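# Move bottle TB from fridge bin to bench, shut door

## Task

Find the bottle marked TB among the four in the bin inside the refrigerator, lift it out and set it upright on the bench, with the remaining three still upright in the refrigerator, then close the refrigerator door. If no bottle carries the letters TB, take none out, close the door, and press the CALL key on the operator panel so that it stays latched down.

## Robot and tools

Robot: two UR12e-type arms, left_arm and right_arm, each on its own carriage on a shared floor track. left_rail carries left_arm and is always the one at larger y; right_rail carries right_arm. These names do not match image sides. Each base sits at x = 0, y = its carriage position_m, z = 0.04 m, facing +x. left_arm has a 140 mm gripper with rigid fingers; right_arm's fingers can fold, so grip near the fingertip quarter of the pads, since parts held near the palm may slip or be crushed, and a fingertip pushed into a surface folds easily.

Frame: fixed to the table, top at z = 0, +z up, +x the direction the arms face, +y toward left_arm's side. The track runs along y at x = 0; the table edge is at x = 0.17 m. Positions are metres, velocities m/s and rad/s, orientations quaternions w,x,y,z. Reported hand positions can be off by a few centimetres. end_effector_position is the point between closed pads; fingertips extend roughly 33 mm past it (9 mm when wide open). The gripper's fingers point along its +z and close along its y.

Row layout (used by execute_actions and move): 18 numbers, each in [-1, 1], always both arms. First left_arm: six joint values (shoulder pan, shoulder lift, elbow, wrist 1, wrist 2, wrist 3), then gripper position, force_limit, speed; then the same nine for right_arm. Joint values are offsets, not poses: they are added to the Joint targets shown at the start of the call (not to the previous row). Scale: 1.0 equals 1.481 rad for pan and lift, 2.222 rad for the other four. Sending 0 for all six of an arm keeps it at its targets and re-arms it. Gripper position is absolute: +1 fully open (140 mm), about -0.8 pads touching, -1 closes until blocked. force_limit runs from -1 (about 14 N) to +1 (about 58 N); speed from -1 (about 30 mm/s) to +1 (about 250 mm/s); faster closing squeezes harder. To leave a gripper unchanged, resend its last three numbers; 0 is a real command.

execute_actions: actions is a list holding one action. An action may have rows (1 to 15, each lasting one 1/30 s step), steps (1 to 450, default 15, at least one per row), until, and device commands. After the last row the arms keep heading to the last row's target. Devices: left_rail position_m -0.8 to 1.5, right_rail -1.5 to 0.8, plus speed_m_s 0.01 to 1 and acceleration_factor 0.1 to 1, or {"stop": true}. To drive: send position_m, then an action with until {"<rail>": {"position_status": ["!=", "moving"]}}. Carriages stay roughly 0.78 m apart. until reads only rails; {"all": {"status": "ended"}} waits for every motion. cameras: list of names, ["all"], or [] (an empty actions list returns all images).

move: target is one row or up to 15 rows, all offsets counted from the same Joint targets. speed in rad/s (0.01 to 3.14, default 0.5) for the joint with farthest to go. blend (rad) rounds corners between listed targets. stop_force (4 to 120 N) ends an arm's path on contact; use a low speed with it and omit it when backing off a contact. zero (default true) re-zeroes the sensor first. blocking=false returns early; then use wait or stop before further rows or moves. The result adds a move: line such as done, off_target, held or fault, and limits=held if steps were withheld.

wait: seconds 0 to 10, arms hold. stop: brakes a running move. zoom_image: camera and region [x0,y0,x1,y1] in pixels, at most 504 by 504, from the latest image. Cameras: cam_high, cam_low, cam_bench_left, cam_bench_mid, cam_bench_right (504x504), cam_left_wrist, cam_right_wrist (896x504). zero_wrist_force: arm name. read_manual: licence texts only. finished_scene: ends for good.

Results: Joint positions, velocities and targets list per arm the rail (m) then six joints (rad). Joint torques, Motor temperatures, Wrist force/torque in the hand's own axes. Gripper object_status: 0 moving, 1 blocked while opening, 2 blocked while closing (a grip), 3 reached the command or pads met. position_measured is in counts: 3 open, 230 pads met. "joint command not followed" means the clearance check altered commands; "joint sent to its limit" means a range end was hit. Rail position_status: moving, done, contact_stop, time_out, stopped, stopped_with_arm, stopped_for_other_arm, stopped_for_other_carriage; position_answer taken or not_taken.

Avoid: force of about 150 N on an arm or its load, or joint torque past limits (pan and lift 297, elbow 135, wrists 48.6 N m), which stop the arm for 10 s; any contact between the two arms; slamming fixed things; dropping or tipping bottles; anything ending up off the table, on the track or on the strip beside it. Do not hold loads stretched out for long (motors overheat at 85 °C). Large moves may need several calls; joint speed is capped at 2.09 and 3.14 rad/s.

Each tool is called after "Call:" by a JSON object that holds its "op" and its "data".

## Session

I'll start by looking at the scene.

Call:
{"op": "execute_actions", "data": {"actions": []}}

Scene clock: 0.00 s.
left_arm: end_effector_position=(+0.3563, +1.2299, +0.5790) position_measured=3 object_status=3 end_effector_quat_wxyz=(+0.000, +0.000, +1.000, +0.000) | right_arm: end_effector_position=(+0.3563, -1.2523, +0.5790) position_measured=3 object_status=3 end_effector_quat_wxyz=(+0.000, +0.000, +1.000, +0.000)
Joint positions: left_arm=[1.151 -0.281 -2.157 1.821 -1.235 -1.571 -0.281] | right_arm=[-1.331 -0.28 -2.157 1.821 -1.235 -1.571 -0.281]
Joint velocities: within noise
Joint torques (N m): no reading
Motor temperatures (°C): left_arm=[32 30 29 39 33 35] | right_arm=[30 27 28 37 36 35]
Wrist force (N): no reading
Wrist torque (N m): no reading
Wrist force, peak (N): no reading
Joint targets: left_arm=[1.151 -0.281 -2.157 1.821 -1.235 -1.571 -0.281] | right_arm=[-1.331 -0.280 -2.157 1.821 -1.235 -1.571 -0.281]
Tool commands: left_gripper/position=+1.0 left_gripper/force_limit=+1.0 left_gripper/speed=+1.0 right_gripper/position=+1.0 right_gripper/force_limit=+1.0 right_gripper/speed=+1.0
left_rail: position_m=1.151 position_status=done
right_rail: position_m=-1.331 position_status=done

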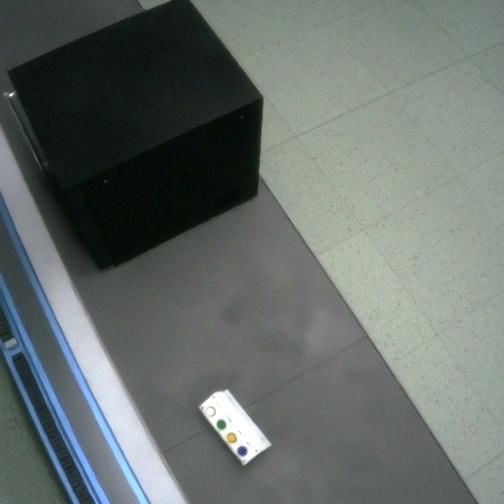

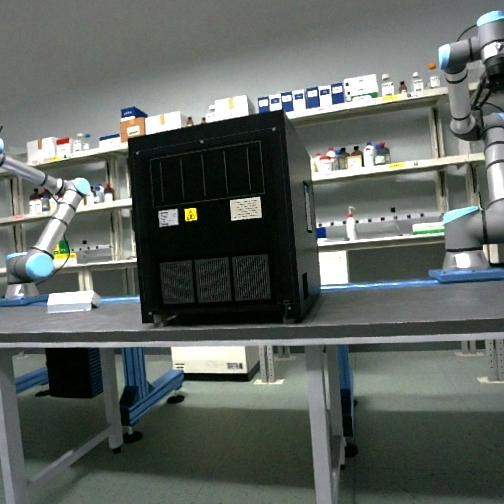

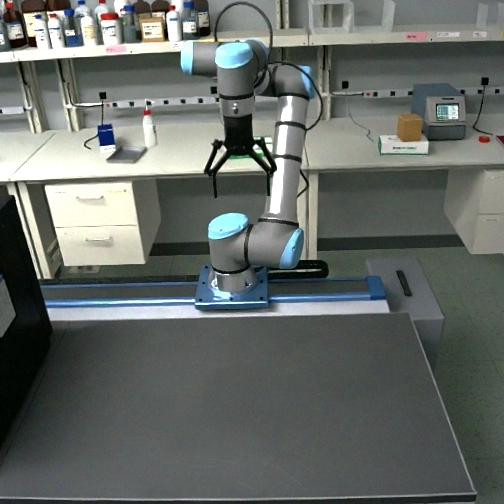

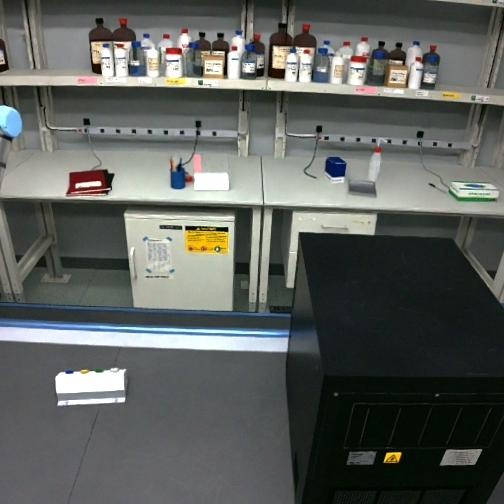

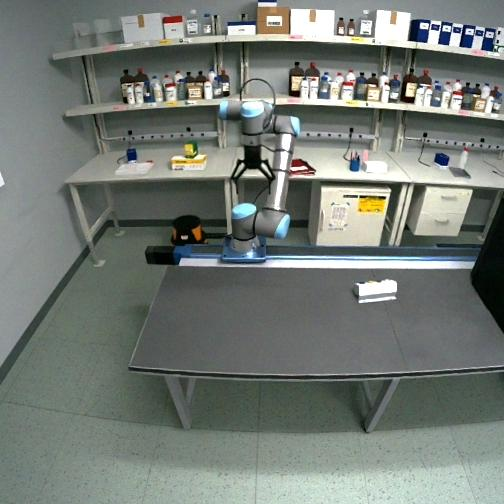

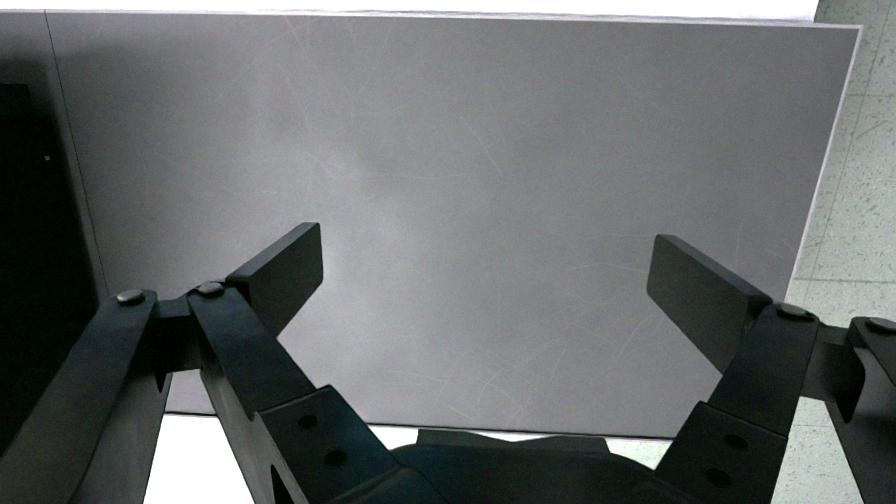

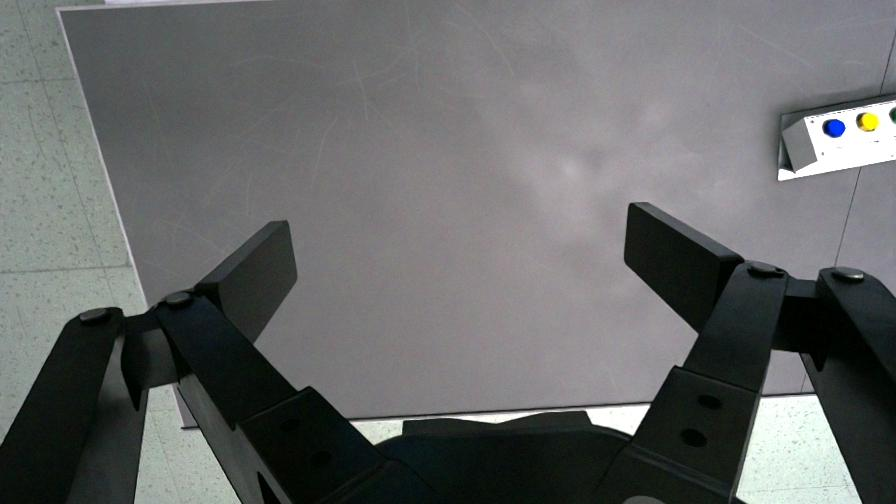

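Call:
{"op": "zoom_image", "data": {"camera": "cam_high", "region": [0, 0, 300, 300]}}

Call:
{"op": "zoom_image", "data": {"camera": "cam_high", "region": [180, 370, 300, 490]}}

Call:
{"op": "zoom_image", "data": {"camera": "cam_bench_mid", "region": [30, 340, 160, 430]}}

Call:
{"op": "zoom_image", "data": {"camera": "cam_right_wrist", "region": [740, 60, 896, 220]}}

Scaled by 1.680.

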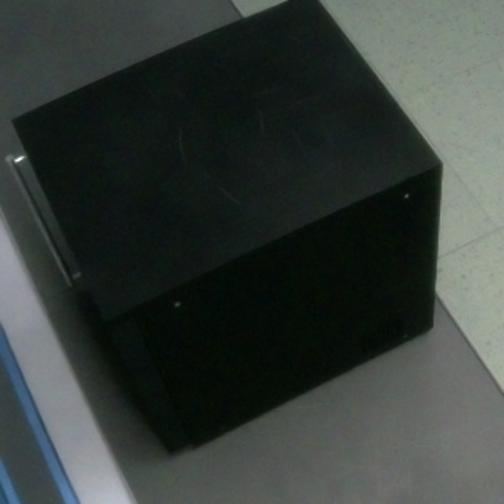

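Scaled by 4.200.

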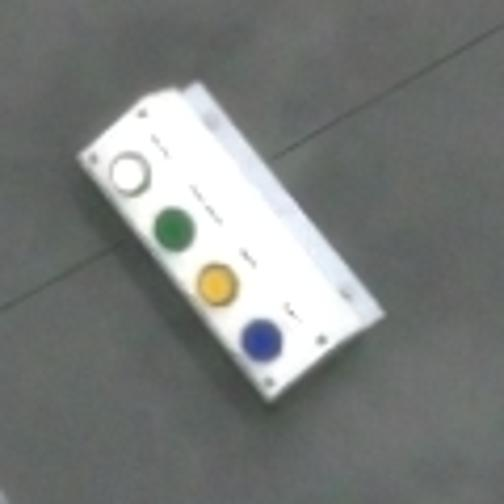

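Scaled by 3.877.

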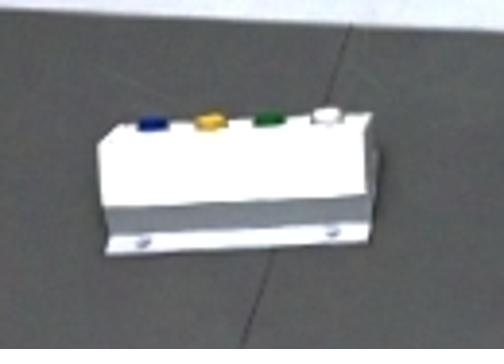

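Scaled by 3.150.

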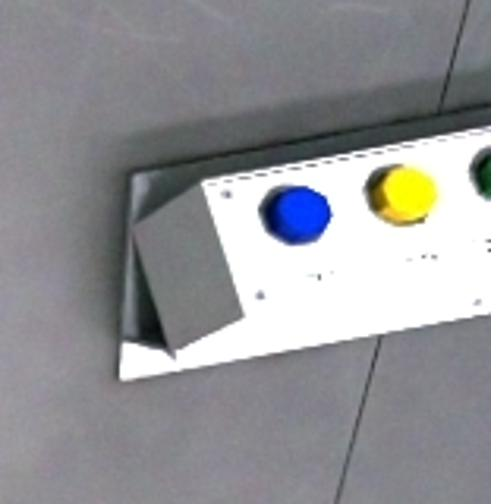

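Call:
{"op": "move", "data": {"target": [-1.0, 0, 0, 0, 0, 0, 1, 1, 1, 0, 0, 0, 0, 0, 0, 1, 1, 1], "speed": 1.0, "cameras": ["cam_left_wrist"]}}

Scene clock: 278.70 s.
left_arm: end_effector_position=(+0.1102, +0.8034, +0.5790) position_measured=3 object_status=3 end_effector_quat_wxyz=(+0.000, +0.675, +0.738, +0.000) | right_arm: end_effector_position=(+0.3563, -1.2523, +0.5790) position_measured=3 object_status=3 end_effector_quat_wxyz=(+0.000, +0.000, +1.000, +0.000)
Joint positions: left_arm=[1.151 -1.761 -2.157 1.821 -1.235 -1.571 -0.28] | right_arm=[-1.331 -0.28 -2.157 1.821 -1.235 -1.571 -0.281]
Joint torques (N m): left_arm=[-17.58 1.08 -48.2 -4.39 -0.13 -0.24] | right_arm=[0.51 0.02 -47.6 -5.29 0.04 -0.37]
Wrist force (N): left_arm=[-0.5 0.4 0.7] | right_arm=[0.1 0.2 -0.2]
Wrist torque (N m): left_arm=[0.10 0.15 -0.02] | right_arm=[0.04 -0.02 0.00]
Wrist force, peak (N): left_arm=[-0.5 2.9 0.2] | right_arm=[0.9 0.1 -0.2]
Joint targets: left_arm=[1.151 -1.762 -2.157 1.821 -1.235 -1.571 -0.281] | right_arm=[-1.331 -0.280 -2.157 1.821 -1.235 -1.571 -0.281]
left_rail: position_m=1.151 position_status=done
right_rail: position_m=-1.331 position_status=done
move: done
Images, in order (width x height): cam_left_wrist 896x504.

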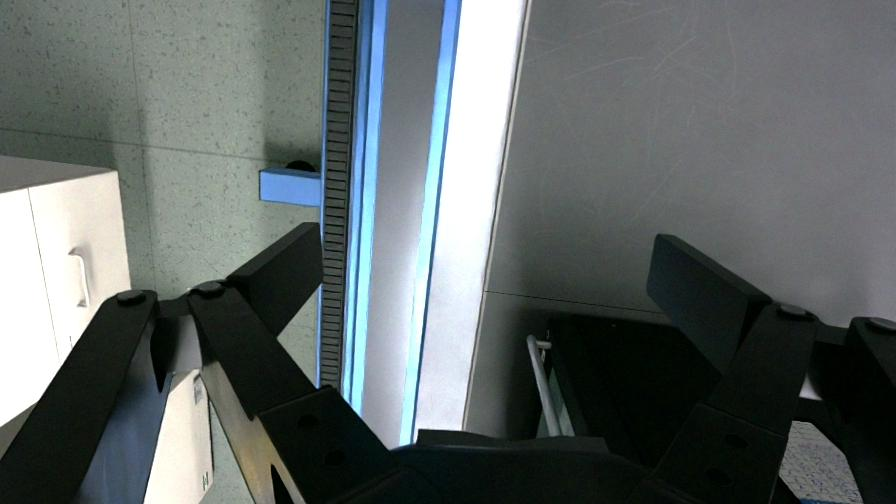

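Call:
{"op": "zoom_image", "data": {"camera": "cam_left_wrist", "region": [450, 270, 750, 450]}}

Scaled by 1.680.

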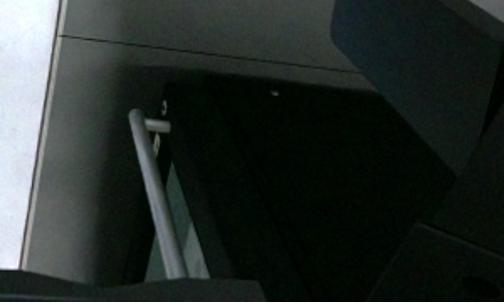

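Call:
{"op": "move", "data": {"target": [-0.6759, 0.4713, -0.027, 0.4199, 0.3411, 0.1265, 1, 1, 1, 0, 0, 0, 0, 0, 0, 1, 1, 1], "speed": 0.8, "cameras": ["cam_left_wrist"]}}

Scene clock: 306.27 s.
left_arm: end_effector_position=(-0.1897, +0.6364, +0.5396) position_measured=3 object_status=3 end_effector_quat_wxyz=(+0.133, +0.694, -0.133, +0.694) | right_arm: end_effector_position=(+0.3563, -1.2523, +0.5790) position_measured=3 object_status=3 end_effector_quat_wxyz=(+0.000, +0.000, +1.000, +0.000)
Joint positions: left_arm=[1.151 -2.763 -1.459 1.761 -0.302 -0.813 0.001] | right_arm=[-1.331 -0.28 -2.157 1.821 -1.235 -1.571 -0.281]
Joint torques (N m): left_arm=[-16.47 -38.81 -53.35 3.79 4.12 1.67] | right_arm=[0.02 -0.64 -47.54 -5.69 0.08 -0.36]
Wrist force (N): left_arm=[-0.8 1.0 -0.5] | right_arm=[0.7 0.0 0.1]
Wrist torque (N m): left_arm=[-0.15 0.47 0.00] | right_arm=[-0.01 -0.16 0.00]
Wrist force, peak (N): left_arm=[-2.4 1.3 -4.9] | right_arm=[0.9 -0.5 0.0]
Joint targets: left_arm=[1.151 -2.763 -1.459 1.761 -0.302 -0.813 0.001] | right_arm=[-1.331 -0.280 -2.157 1.821 -1.235 -1.571 -0.281]
left_rail: position_m=1.151 position_status=done
right_rail: position_m=-1.331 position_status=done
move: done
Images, in order (width x height): cam_left_wrist 896x504.

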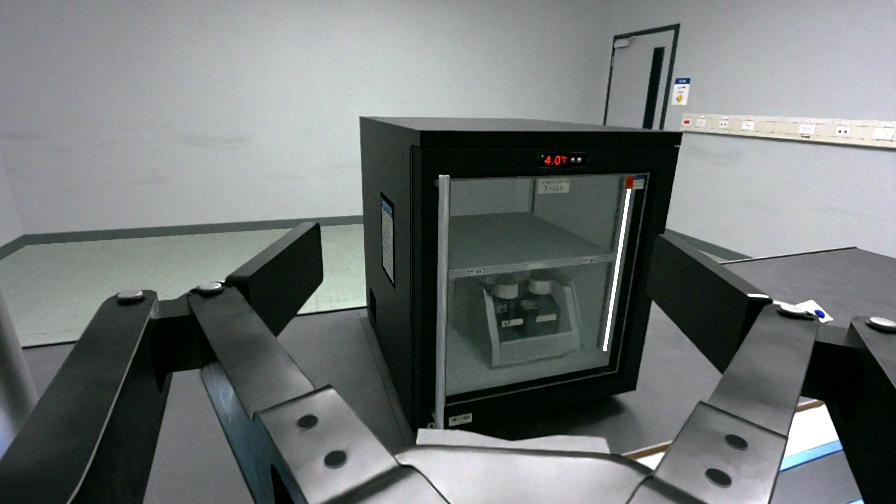

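Call:
{"op": "zoom_image", "data": {"camera": "cam_left_wrist", "region": [430, 240, 650, 400]}}

Call:
{"op": "zoom_image", "data": {"camera": "cam_left_wrist", "region": [480, 260, 590, 370]}}

Call:
{"op": "zoom_image", "data": {"camera": "cam_left_wrist", "region": [400, 110, 700, 450]}}

Scaled by 2.291.

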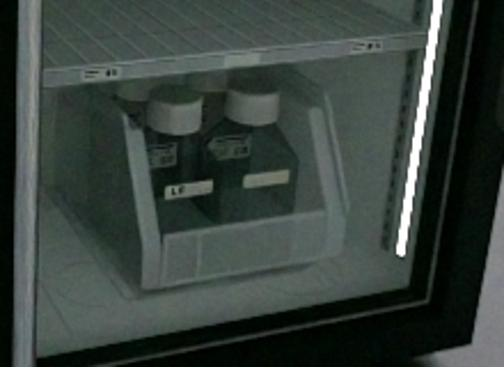

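Scaled by 4.582.

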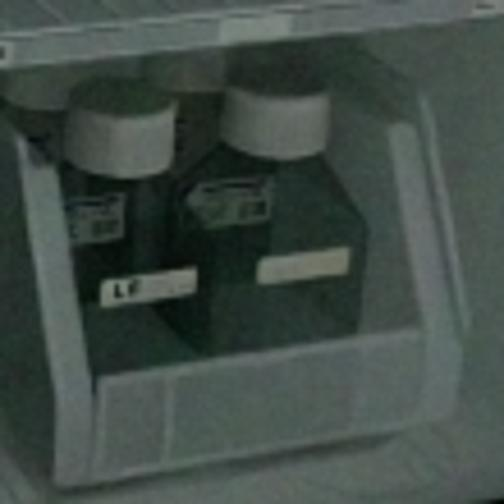

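Scaled by 1.482.

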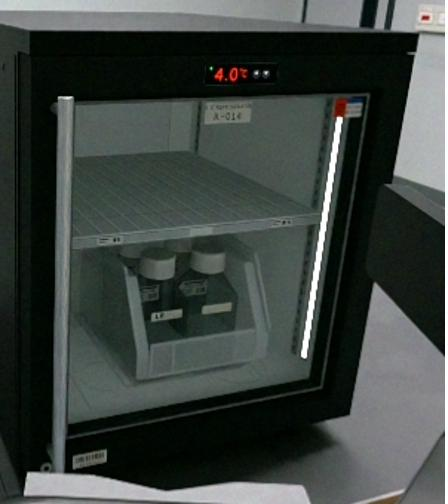

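Call:
{"op": "zoom_image", "data": {"camera": "cam_left_wrist", "region": [350, 100, 470, 220]}}

Call:
{"op": "zoom_image", "data": {"camera": "cam_left_wrist", "region": [380, 340, 500, 460]}}

Call:
{"op": "zoom_image", "data": {"camera": "cam_left_wrist", "region": [580, 110, 700, 230]}}

Call:
{"op": "zoom_image", "data": {"camera": "cam_left_wrist", "region": [560, 320, 680, 440]}}

Scaled by 4.200.

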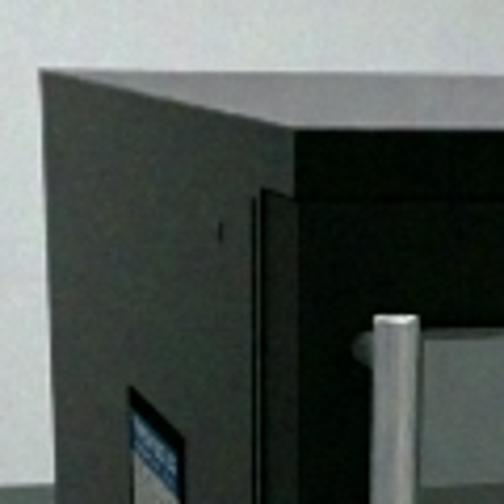

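Scaled by 4.200.

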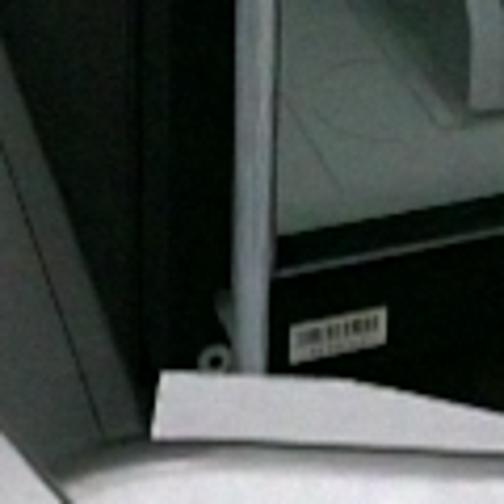

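Scaled by 4.200.

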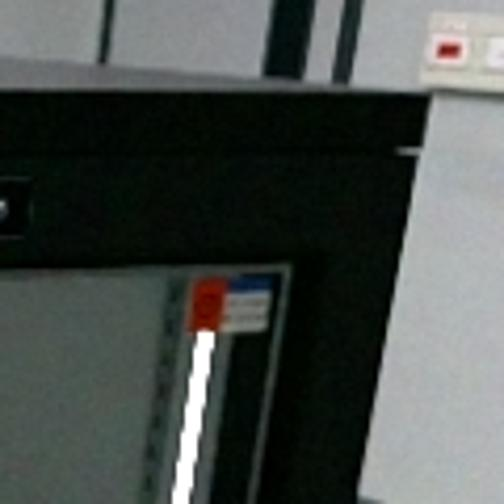

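Scaled by 4.200.

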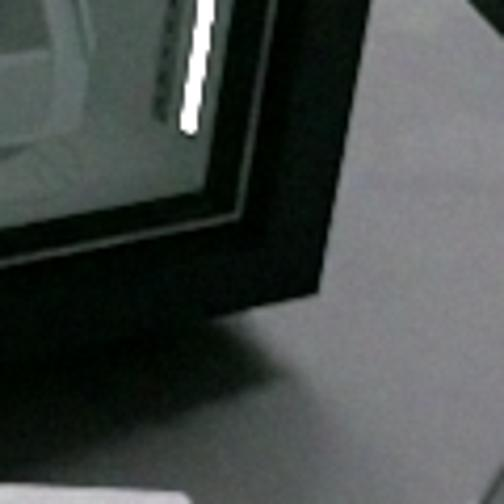

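Call:
{"op": "zoom_image", "data": {"camera": "cam_left_wrist", "region": [590, 380, 860, 500]}}

Call:
{"op": "zoom_image", "data": {"camera": "cam_left_wrist", "region": [780, 280, 860, 340]}}

Scaled by 1.867.

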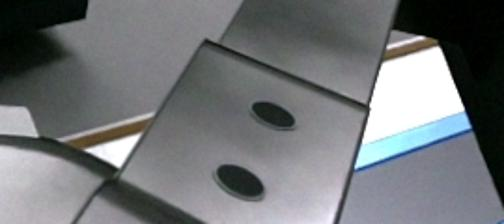

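Scaled by 6.300.

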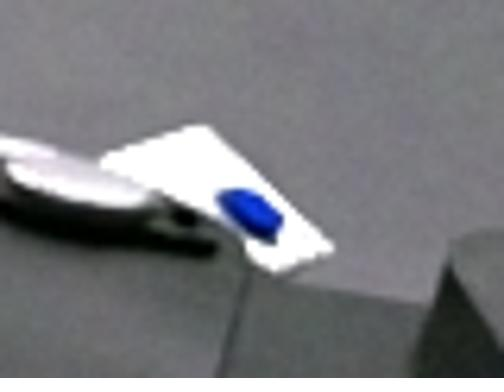

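Call:
{"op": "move", "data": {"target": [0.5442, 0.3788, -0.1582, -0.0943, 0.1922, 0, 1, 1, 1, 0, 0, 0, 0, 0, 0, 1, 1, 1], "speed": 0.8, "cameras": ["cam_left_wrist"]}}

Scene clock: 619.10 s.
left_arm: end_effector_position=(+0.1702, +0.2702, +0.3001) position_measured=3 object_status=3 end_effector_quat_wxyz=(+0.000, +0.707, +0.000, +0.707) | right_arm: end_effector_position=(+0.3563, -1.2523, +0.5790) position_measured=3 object_status=3 end_effector_quat_wxyz=(+0.000, +0.000, +1.000, +0.000)
Joint positions: left_arm=[1.151 -1.957 -0.898 1.41 -0.511 -0.386 0.001] | right_arm=[-1.331 -0.28 -2.157 1.821 -1.235 -1.571 -0.281]
Joint torques (N m): left_arm=[20.22 -86.66 -50.29 -0.99 3.87 1.39] | right_arm=[-0.45 -1.1 -47.97 -6.09 0.2 -0.19]
Wrist force (N): left_arm=[-0.7 0.5 -0.9] | right_arm=[0.5 0.3 -0.2]
Wrist torque (N m): left_arm=[-0.27 0.47 -0.01] | right_arm=[0.07 -0.12 0.00]
Wrist force, peak (N): left_arm=[-2.9 3.2 3.6] | right_arm=[0.9 0.3 0.2]
Joint targets: left_arm=[1.151 -1.957 -0.898 1.409 -0.512 -0.386 0.001] | right_arm=[-1.331 -0.280 -2.157 1.821 -1.235 -1.571 -0.281]
left_rail: position_m=1.151 position_status=done
right_rail: position_m=-1.331 position_status=done
move: done
Images, in order (width x height): cam_left_wrist 896x504.

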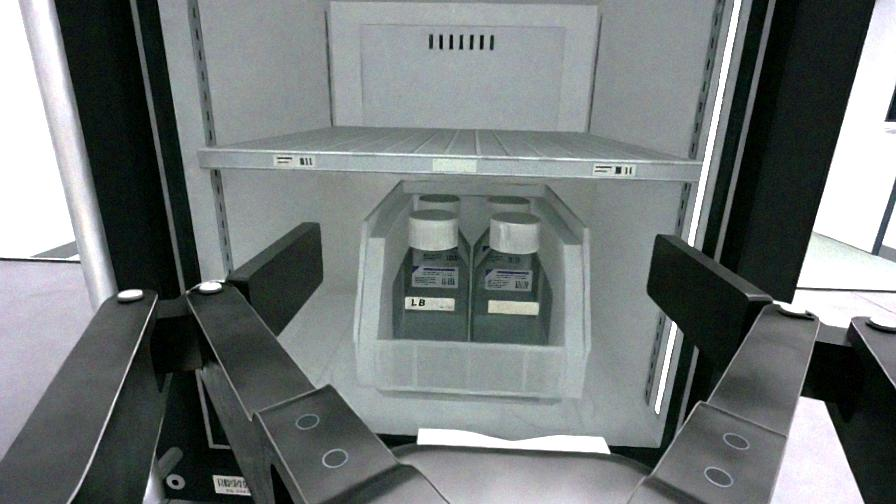

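Call:
{"op": "zoom_image", "data": {"camera": "cam_left_wrist", "region": [380, 190, 560, 350]}}

Call:
{"op": "zoom_image", "data": {"camera": "cam_left_wrist", "region": [400, 185, 550, 250]}}

Call:
{"op": "zoom_image", "data": {"camera": "cam_left_wrist", "region": [470, 250, 560, 340]}}

Scaled by 2.800.

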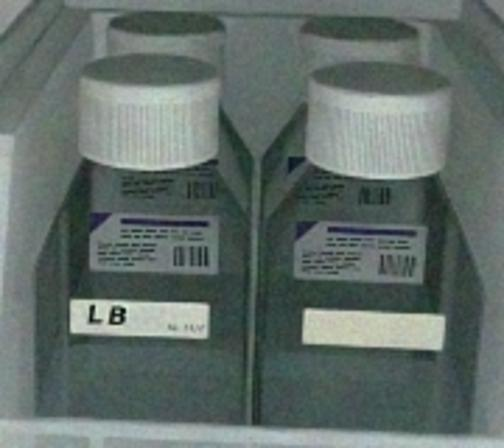

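Scaled by 3.360.

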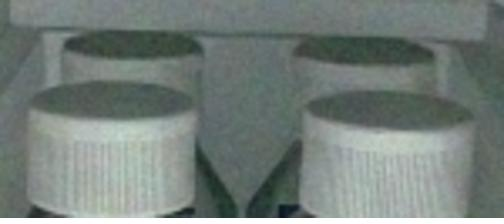

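Scaled by 5.600.

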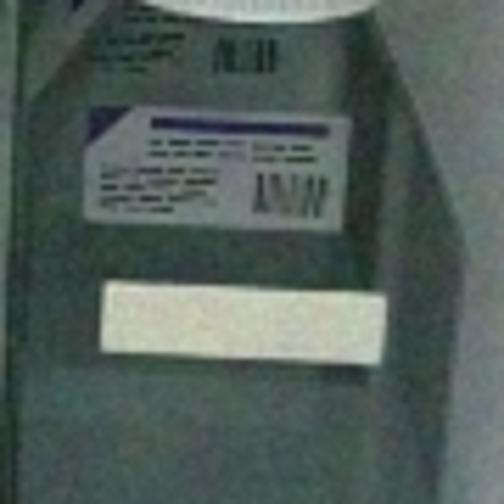

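Call:
{"op": "move", "data": {"target": [0, -0.0557, -0.0408, 0.078, 0, 0, 1, 1, 1, 0, 0, 0, 0, 0, 0, 1, 1, 1], "speed": 0.5, "cameras": ["cam_left_wrist"]}}

Call:
{"op": "zoom_image", "data": {"camera": "cam_left_wrist", "region": [370, 250, 570, 410]}}

Scene clock: 681.40 s.
left_arm: end_effector_position=(+0.1704, +0.2701, +0.4196) position_measured=3 object_status=3 end_effector_quat_wxyz=(+0.000, +0.707, +0.000, +0.707) | right_arm: end_effector_position=(+0.3563, -1.2523, +0.5790) position_measured=3 object_status=3 end_effector_quat_wxyz=(+0.000, +0.000, +1.000, +0.000)
Joint positions: left_arm=[1.151 -1.957 -0.98 1.319 -0.339 -0.386 0.001] | right_arm=[-1.331 -0.28 -2.157 1.821 -1.235 -1.571 -0.281]
Joint torques (N m): left_arm=[21.47 -114.09 -54.71 3.63 3.93 1.64] | right_arm=[0.04 -0.76 -47.84 -6.29 0.15 -0.13]
Wrist force (N): left_arm=[-0.6 0.6 -0.8] | right_arm=[0.0 0.2 0.0]
Wrist torque (N m): left_arm=[-0.27 0.44 0.00] | right_arm=[0.04 -0.01 0.00]
Wrist force, peak (N): left_arm=[-3.2 0.6 -1.4] | right_arm=[1.0 0.1 0.2]
Joint targets: left_arm=[1.151 -1.957 -0.980 1.319 -0.338 -0.386 0.001] | right_arm=[-1.331 -0.280 -2.157 1.821 -1.235 -1.571 -0.281]
left_rail: position_m=1.151 position_status=done
right_rail: position_m=-1.331 position_status=done
move: done
Images, in order (width x height): cam_left_wrist 896x504.

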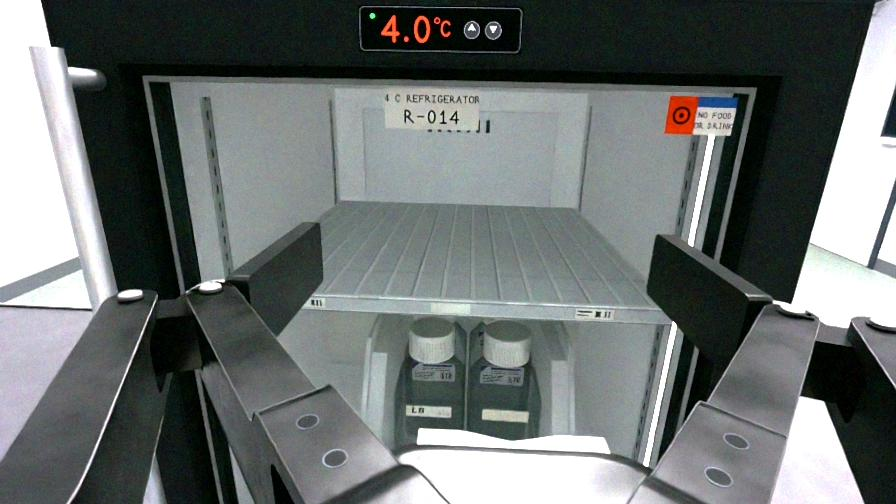

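Scaled by 2.520.

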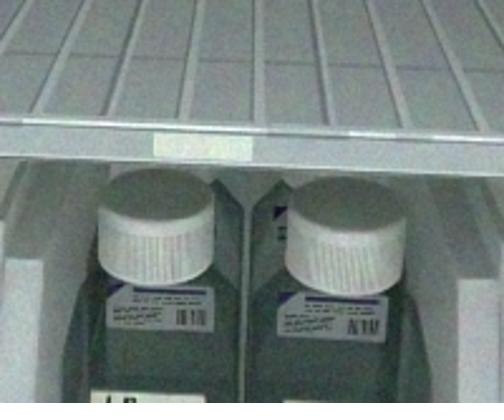

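Call:
{"op": "move", "data": {"target": [-0.1338, -0.1584, 0.2751, -0.17, -0.0893, -0.0005, 1, 1, 1, 0, 0, 0, 0, 0, 0, 1, 1, 1], "speed": 0.5, "cameras": ["cam_left_wrist"]}}

Scene clock: 907.20 s.
left_arm: end_effector_position=(+0.1300, +0.5170, +0.3002) position_measured=3 object_status=3 end_effector_quat_wxyz=(+0.000, +0.707, +0.000, +0.707) | right_arm: end_effector_position=(+0.3563, -1.2523, +0.5790) position_measured=3 object_status=3 end_effector_quat_wxyz=(+0.000, +0.000, +1.000, +0.000)
Joint positions: left_arm=[1.151 -2.155 -1.215 1.93 -0.716 -0.584 -0.001] | right_arm=[-1.331 -0.28 -2.157 1.821 -1.235 -1.571 -0.281]
Joint torques (N m): left_arm=[-19.91 -84.8 -23.62 -0.62 -4.8 -2.42] | right_arm=[0.21 -0.1 -48.19 -6.61 0.18 -0.06]
Wrist force (N): left_arm=[-0.7 0.7 -0.3] | right_arm=[0.6 0.3 -0.2]
Wrist torque (N m): left_arm=[-0.26 0.45 0.29] | right_arm=[0.06 -0.13 0.00]
Wrist force, peak (N): left_arm=[-1.2 -1.3 -1.4] | right_arm=[0.7 0.6 0.2]
Joint targets: left_arm=[1.151 -2.155 -1.215 1.930 -0.716 -0.584 -0.001] | right_arm=[-1.331 -0.280 -2.157 1.821 -1.235 -1.571 -0.281]
left_rail: position_m=1.151 position_status=done
right_rail: position_m=-1.331 position_status=done
move: done
Images, in order (width x height): cam_left_wrist 896x504.

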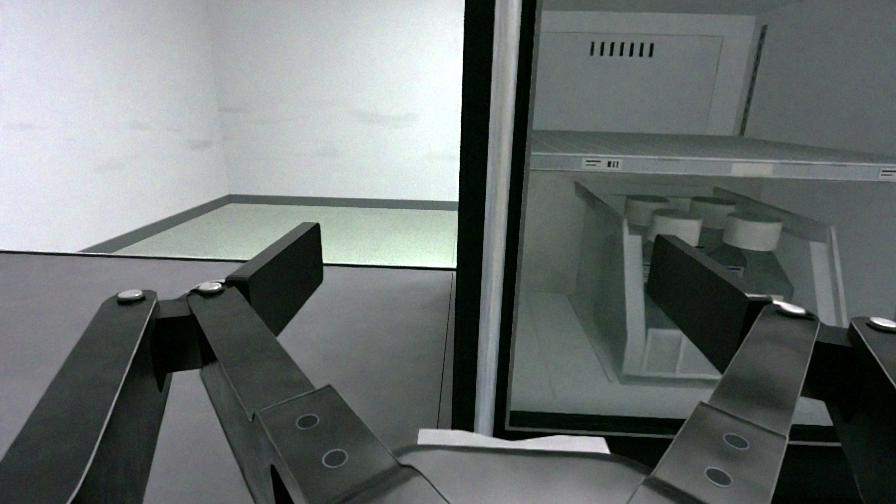

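Call:
{"op": "move", "data": {"target": [0.0705, -0.0047, 0.0052, -0.0016, 0.0469, 0.0005, 1, 1, 1, 0, 0, 0, 0, 0, 0, 1, 1, 1], "speed": 0.3, "cameras": ["cam_left_wrist"]}}

Call:
{"op": "zoom_image", "data": {"camera": "cam_left_wrist", "region": [300, 150, 700, 450]}}

Scene clock: 962.10 s.
left_arm: end_effector_position=(+0.1997, +0.5039, +0.2998) position_measured=3 object_status=3 end_effector_quat_wxyz=(+0.000, +0.707, +0.000, +0.707) | right_arm: end_effector_position=(+0.3563, -1.2523, +0.5790) position_measured=3 object_status=3 end_effector_quat_wxyz=(+0.000, +0.000, +1.000, +0.000)
Joint positions: left_arm=[1.151 -2.051 -1.222 1.942 -0.72 -0.48 0.001] | right_arm=[-1.331 -0.28 -2.157 1.821 -1.235 -1.571 -0.281]
Joint torques (N m): left_arm=[21.5 -85.77 -22.79 -0.53 3.98 1.57] | right_arm=[0.92 0.02 -48.41 -6.93 0.29 0.14]
Wrist force (N): left_arm=[-1.0 1.1 -1.3] | right_arm=[0.4 -0.3 -0.3]
Wrist torque (N m): left_arm=[-0.17 0.53 -0.01] | right_arm=[-0.07 -0.08 0.00]
Wrist force, peak (N): left_arm=[-0.4 0.1 -2.6] | right_arm=[0.9 -0.2 -0.5]
Joint targets: left_arm=[1.151 -2.051 -1.222 1.942 -0.720 -0.480 0.001] | right_arm=[-1.331 -0.280 -2.157 1.821 -1.235 -1.571 -0.281]
left_rail: position_m=1.151 position_status=done
right_rail: position_m=-1.331 position_status=done
move: done
Images, in order (width x height): cam_left_wrist 896x504.

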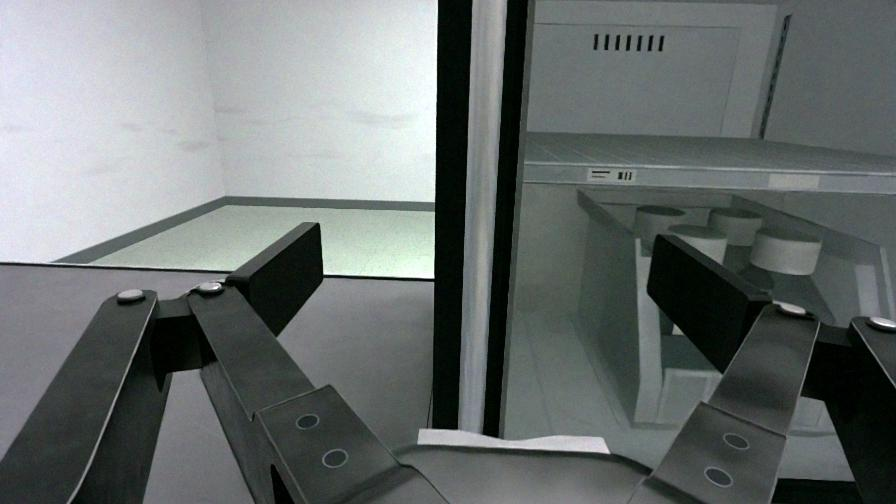

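Scaled by 1.260.

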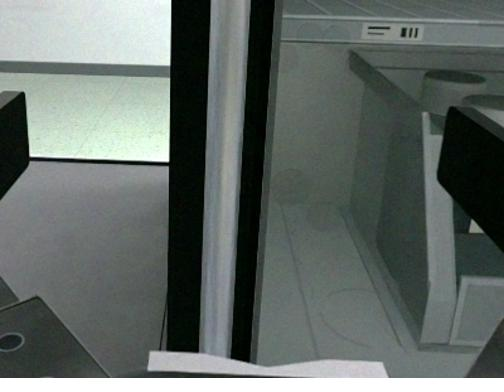

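Call:
{"op": "move", "data": {"target": [0.0313, -0.0076, 0.0073, -0.0022, 0.0208, -0.0005, 1, 1, 1, 0, 0, 0, 0, 0, 0, 1, 1, 1], "speed": 0.1, "stop_force": 20, "cameras": ["cam_left_wrist"]}}

Call:
{"op": "zoom_image", "data": {"camera": "cam_left_wrist", "region": [300, 150, 700, 450]}}

Scene clock: 989.67 s.
left_arm: end_effector_position=(+0.2336, +0.5057, +0.3000) position_measured=3 object_status=3 end_effector_quat_wxyz=(+0.000, +0.707, +0.000, +0.707) | right_arm: end_effector_position=(+0.3563, -1.2523, +0.5790) position_measured=3 object_status=3 end_effector_quat_wxyz=(+0.000, +0.000, +1.000, +0.000)
Joint positions: left_arm=[1.151 -2.004 -1.233 1.958 -0.724 -0.434 -0.001] | right_arm=[-1.331 -0.28 -2.157 1.821 -1.235 -1.571 -0.281]
Joint torques (N m): left_arm=[20.55 -86.12 -23.04 -0.6 4.04 -2.31] | right_arm=[0.01 -0.38 -48.35 -7.16 0.23 0.22]
Wrist force (N): left_arm=[-0.7 0.9 -0.7] | right_arm=[0.1 0.0 -0.2]
Wrist torque (N m): left_arm=[-0.24 0.43 0.31] | right_arm=[0.01 -0.02 0.00]
Wrist force, peak (N): left_arm=[-0.7 0.6 -2.0] | right_arm=[0.9 -0.3 -0.3]
Joint targets: left_arm=[1.151 -2.004 -1.233 1.958 -0.724 -0.434 -0.001] | right_arm=[-1.331 -0.280 -2.157 1.821 -1.235 -1.571 -0.281]
left_rail: position_m=1.151 position_status=done
right_rail: position_m=-1.331 position_status=done
move: done
Images, in order (width x height): cam_left_wrist 896x504.

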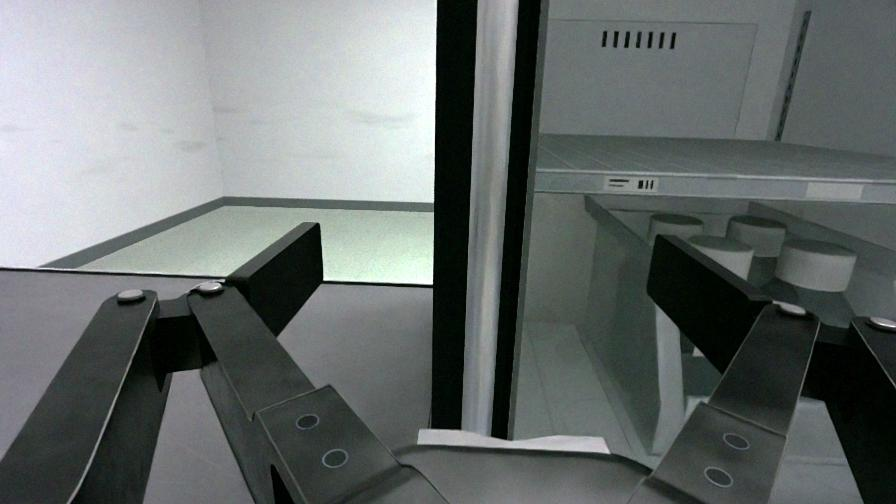

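Scaled by 1.260.

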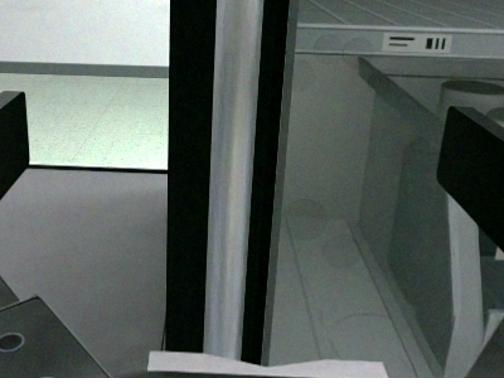

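Call:
{"op": "execute_actions", "data": {"actions": [{"rows": [[0,0,0,0,0,0,-1,-1,-1,0,0,0,0,0,0,1,1,1]], "steps": 150}]}}

Scene clock: 1000.43 s.
left_arm: end_effector_position=(+0.2336, +0.5057, +0.3000) position_measured=208 object_status=2 end_effector_quat_wxyz=(+0.000, +0.707, +0.000, +0.707) | right_arm: end_effector_position=(+0.3563, -1.2523, +0.5790) position_measured=3 object_status=3 end_effector_quat_wxyz=(+0.000, +0.000, +1.000, +0.000)
Joint positions: left_arm=[1.151 -2.004 -1.233 1.958 -0.724 -0.434 -0.001] | right_arm=[-1.331 -0.28 -2.157 1.821 -1.235 -1.571 -0.281]
Joint torques (N m): left_arm=[16.04 -83.86 -23.06 4.07 -11.1 -2] | right_arm=[-1.21 -1.31 -48.74 -7.5 0.25 0.08]
Wrist force (N): left_arm=[-0.9 17.6 1.3] | right_arm=[0.5 -0.1 -0.3]
Wrist torque (N m): left_arm=[-0.63 0.38 0.28] | right_arm=[-0.03 -0.10 0.00]
Wrist force, peak (N): left_arm=[-1.0 17.7 1.1] | right_arm=[0.8 0.0 -0.4]
Joint targets: left_arm=[1.151 -2.004 -1.233 1.958 -0.724 -0.434 -0.001] | right_arm=[-1.331 -0.280 -2.157 1.821 -1.235 -1.571 -0.281]
left_rail: position_m=1.151 position_status=done
right_rail: position_m=-1.331 position_status=done

Call:
{"op": "move", "data": {"target": [0.00045, 0.000912, -0.000896, 0.000288, 0.0003, 0, -1, -1, -1, 0, 0, 0, 0, 0, 0, 1, 1, 1], "speed": 0.05}}

Scene clock: 1024.63 s.
left_arm: end_effector_position=(+0.2336, +0.5049, +0.3000) position_measured=208 object_status=2 end_effector_quat_wxyz=(+0.000, +0.707, +0.000, +0.707) | right_arm: end_effector_position=(+0.3563, -1.2523, +0.5790) position_measured=3 object_status=3 end_effector_quat_wxyz=(+0.000, +0.000, +1.000, +0.000)
Joint positions: left_arm=[1.151 -2.004 -1.232 1.956 -0.724 -0.433 -0.001] | right_arm=[-1.331 -0.28 -2.157 1.821 -1.235 -1.571 -0.281]
Joint torques (N m): left_arm=[20.88 -48.4 -50.6 2.37 8.6 -2.36] | right_arm=[-0.24 -2.88 -49.28 -7.9 0.2 0.16]
Wrist force (N): left_arm=[-1.0 -14.5 -8.0] | right_arm=[0.4 0.0 -0.1]
Wrist torque (N m): left_arm=[0.03 0.27 0.27] | right_arm=[0.00 -0.08 0.00]
Wrist force, peak (N): left_arm=[-1.1 18.4 1.3] | right_arm=[1.0 -0.3 -0.1]
Joint targets: left_arm=[1.151 -2.004 -1.232 1.956 -0.724 -0.433 -0.001] | right_arm=[-1.331 -0.280 -2.157 1.821 -1.235 -1.571 -0.281]
left_rail: position_m=1.151 position_status=done
right_rail: position_m=-1.331 position_status=done
move: done

Call:
{"op": "move", "data": {"target": [-0.0002, -0.00041, 0.0004, -0.00013, -0.00013, 0, -1, -1, -1, 0, 0, 0, 0, 0, 0, 1, 1, 1], "speed": 0.05}}

Scene clock: 1030.10 s.
left_arm: end_effector_position=(+0.2336, +0.5050, +0.3000) position_measured=208 object_status=2 end_effector_quat_wxyz=(+0.000, +0.707, +0.000, +0.707) | right_arm: end_effector_position=(+0.3563, -1.2523, +0.5790) position_measured=3 object_status=3 end_effector_quat_wxyz=(+0.000, +0.000, +1.000, +0.000)
Joint positions: left_arm=[1.151 -2.004 -1.232 1.957 -0.724 -0.433 -0.001] | right_arm=[-1.331 -0.28 -2.157 1.821 -1.235 -1.571 -0.281]
Joint torques (N m): left_arm=[-14.77 -86.21 -24.37 -1.5 0.98 -2.03] | right_arm=[-0.66 -2.15 -49.27 -7.95 0.12 0.19]
Wrist force (N): left_arm=[0.9 -7.6 -8.9] | right_arm=[0.4 0.0 0.1]
Wrist torque (N m): left_arm=[0.00 0.45 0.27] | right_arm=[0.00 -0.08 0.00]
Wrist force, peak (N): left_arm=[0.0 -21.1 -9.7] | right_arm=[0.7 0.6 -0.3]
Joint targets: left_arm=[1.151 -2.004 -1.232 1.957 -0.724 -0.433 -0.001] | right_arm=[-1.331 -0.280 -2.157 1.821 -1.235 -1.571 -0.281]
left_rail: position_m=1.151 position_status=done
right_rail: position_m=-1.331 position_status=done
move: done

Call:
{"op": "execute_actions", "data": {"actions": [{"rows": [[0,0,0,0,0,0,-0.98,0,-1,0,0,0,0,0,0,1,1,1]], "steps": 40}]}}

Scene clock: 1035.43 s.
left_arm: end_effector_position=(+0.2336, +0.5051, +0.3000) position_measured=210 object_status=2 end_effector_quat_wxyz=(+0.000, +0.707, +0.000, +0.707) | right_arm: end_effector_position=(+0.3563, -1.2523, +0.5790) position_measured=3 object_status=3 end_effector_quat_wxyz=(+0.000, +0.000, +1.000, +0.000)
Joint positions: left_arm=[1.151 -2.004 -1.232 1.957 -0.724 -0.433 -0.001] | right_arm=[-1.331 -0.28 -2.157 1.821 -1.235 -1.571 -0.281]
Joint torques (N m): left_arm=[-6.57 -85.08 -24.04 1.6 -0.33 -1.33] | right_arm=[-0.5 -2.35 -48.93 -8.13 0.16 0.09]
Wrist force (N): left_arm=[0.9 -5.9 -8.6] | right_arm=[0.2 -0.1 0.4]
Wrist torque (N m): left_arm=[-0.18 0.34 0.26] | right_arm=[-0.02 -0.05 0.00]
Wrist force, peak (N): left_arm=[0.5 -6.0 -9.2] | right_arm=[0.9 -0.2 -0.2]
Joint targets: left_arm=[1.151 -2.004 -1.232 1.957 -0.724 -0.433 -0.001] | right_arm=[-1.331 -0.280 -2.157 1.821 -1.235 -1.571 -0.281]
left_rail: position_m=1.151 position_status=done
right_rail: position_m=-1.331 position_status=done

Call:
{"op": "move", "data": {"target": [-0.01311, 0.00421, -0.00415, 0.00135, -0.00874, 0, -0.98, 0, -1, 0, 0, 0, 0, 0, 0, 1, 1, 1], "speed": 0.03, "cameras": ["cam_left_wrist"]}}

Scene clock: 1091.37 s.
left_arm: end_effector_position=(+0.2193, +0.5031, +0.3000) position_measured=210 object_status=2 end_effector_quat_wxyz=(+0.000, +0.707, +0.000, +0.707) | right_arm: end_effector_position=(+0.3563, -1.2523, +0.5790) position_measured=3 object_status=3 end_effector_quat_wxyz=(+0.000, +0.000, +1.000, +0.000)
Joint positions: left_arm=[1.151 -2.023 -1.226 1.948 -0.721 -0.453 -0.001] | right_arm=[-1.331 -0.28 -2.157 1.821 -1.235 -1.571 -0.281]
Joint torques (N m): left_arm=[-20.14 -51.93 -49.52 2.29 1.39 -1.9] | right_arm=[-0.18 -3.32 -49.7 -8.3 0.11 0.38]
Wrist force (N): left_arm=[-1.0 -13.3 -1.4] | right_arm=[0.3 0.2 -0.3]
Wrist torque (N m): left_arm=[0.16 0.35 0.25] | right_arm=[0.06 -0.06 0.00]
Wrist force, peak (N): left_arm=[-2.7 -4.1 15.5] | right_arm=[0.7 -0.4 -0.5]
Joint targets: left_arm=[1.151 -2.023 -1.226 1.947 -0.721 -0.453 -0.001] | right_arm=[-1.331 -0.280 -2.157 1.821 -1.235 -1.571 -0.281]
left_rail: position_m=1.151 position_status=done
right_rail: position_m=-1.331 position_status=done
move: done
Images, in order (width x height): cam_left_wrist 896x504.

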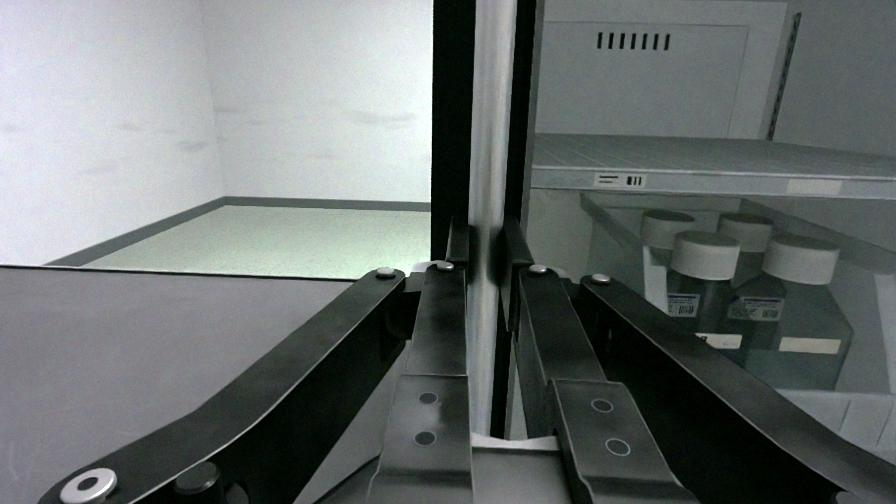

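Call:
{"op": "zoom_image", "data": {"camera": "cam_left_wrist", "region": [400, 150, 600, 300]}}

Scaled by 2.520.

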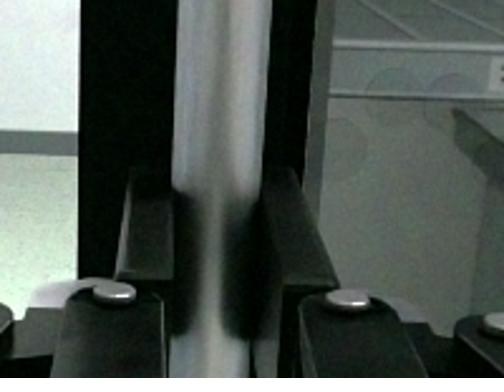

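Call:
{"op": "move", "data": {"target": [-0.02469, 0.0101, -0.01002, 0.00329, -0.01645, 0, -0.98, 0, -1, 0, 0, 0, 0, 0, 0, 1, 1, 1], "speed": 0.04, "cameras": ["cam_left_wrist", "cam_high"]}}

Scene clock: 1127.70 s.
left_arm: end_effector_position=(+0.1903, +0.4979, +0.3000) position_measured=210 object_status=2 end_effector_quat_wxyz=(+0.000, +0.707, +0.000, +0.707) | right_arm: end_effector_position=(+0.3563, -1.2523, +0.5790) position_measured=3 object_status=3 end_effector_quat_wxyz=(+0.000, +0.000, +1.000, +0.000)
Joint positions: left_arm=[1.151 -2.06 -1.211 1.925 -0.714 -0.489 -0.001] | right_arm=[-1.331 -0.28 -2.157 1.821 -1.235 -1.571 -0.281]
Joint torques (N m): left_arm=[-14.1 -51.44 -50.51 1.29 3.43 -0.97] | right_arm=[-0.44 -2.13 -49.79 -8.17 0.1 0.22]
Wrist force (N): left_arm=[0.0 -18.6 -2.9] | right_arm=[0.3 0.0 -0.1]
Wrist torque (N m): left_arm=[0.39 0.44 0.27] | right_arm=[0.01 -0.06 -0.01]
Wrist force, peak (N): left_arm=[-0.3 -30.3 -4.9] | right_arm=[0.8 -0.4 -0.1]
Joint targets: left_arm=[1.151 -2.060 -1.211 1.925 -0.714 -0.489 -0.001] | right_arm=[-1.331 -0.280 -2.157 1.821 -1.235 -1.571 -0.281]
left_rail: position_m=1.151 position_status=done
right_rail: position_m=-1.331 position_status=done
move: done
Images, in order (width x height): cam_high 504x504, cam_left_wrist 896x504.

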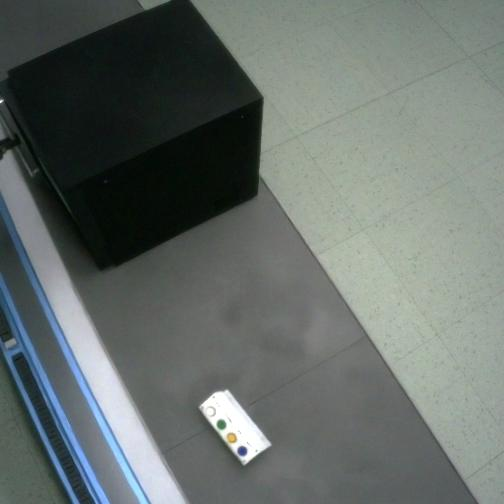

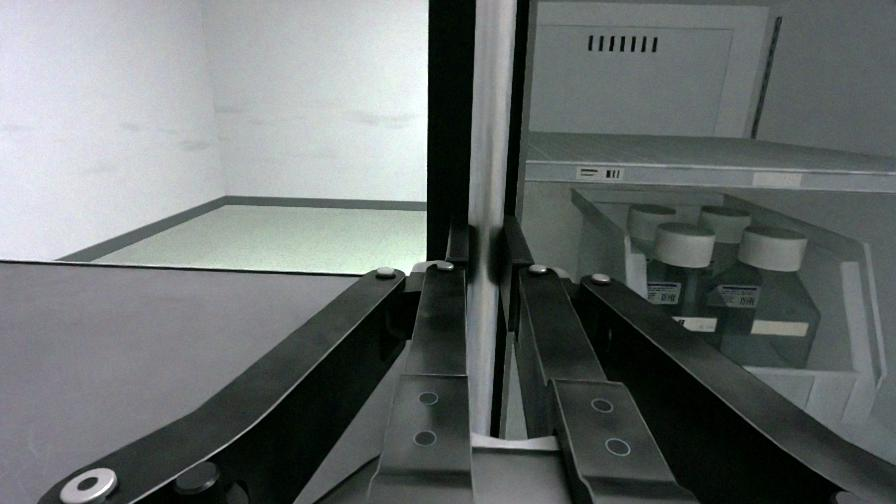

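Call:
{"op": "move", "data": {"target": [-0.022677, 0.012161, -0.012224, 0.004119, -0.015114, 0, -0.98, 0, -1, 0, 0, 0, 0, 0, 0, 1, 1, 1], "speed": 0.05}}

Scene clock: 1159.23 s.
left_arm: end_effector_position=(+0.1616, +0.4915, +0.3000) position_measured=210 object_status=2 end_effector_quat_wxyz=(+0.000, +0.707, +0.000, +0.707) end_effector_velocity=(-0.004, +0.000, +0.000) end_effector_angular_velocity=(+0.001, +0.000, -0.001) | right_arm: end_effector_position=(+0.3563, -1.2523, +0.5790) position_measured=3 object_status=3 end_effector_quat_wxyz=(+0.000, +0.000, +1.000, +0.000)
Joint positions: left_arm=[1.151 -2.093 -1.193 1.898 -0.705 -0.523 -0.001] | right_arm=[-1.331 -0.28 -2.157 1.821 -1.235 -1.571 -0.281]
Joint velocities: left_arm=[0 -0.005 0.002 -0.002 0.001 -0.004 0] | right_arm=[within noise]
Joint torques (N m): left_arm=[-18.96 -54.27 -45.2 3.51 -3.55 0.14] | right_arm=[1.41 -4 -49.79 -8.24 0.06 0.52]
Wrist force (N): left_arm=[-0.6 0.0 0.3] | right_arm=[0.4 0.3 -0.2]
Wrist torque (N m): left_arm=[0.12 0.45 0.28] | right_arm=[0.06 -0.08 0.00]
Wrist force, peak (N): left_arm=[-0.2 -23.7 -5.0] | right_arm=[0.9 0.0 -0.4]
Joint targets: left_arm=[1.151 -2.094 -1.193 1.898 -0.705 -0.523 -0.001] | right_arm=[-1.331 -0.280 -2.157 1.821 -1.235 -1.571 -0.281]
left_rail: position_m=1.151 position_status=done
right_rail: position_m=-1.331 position_status=done
move: done


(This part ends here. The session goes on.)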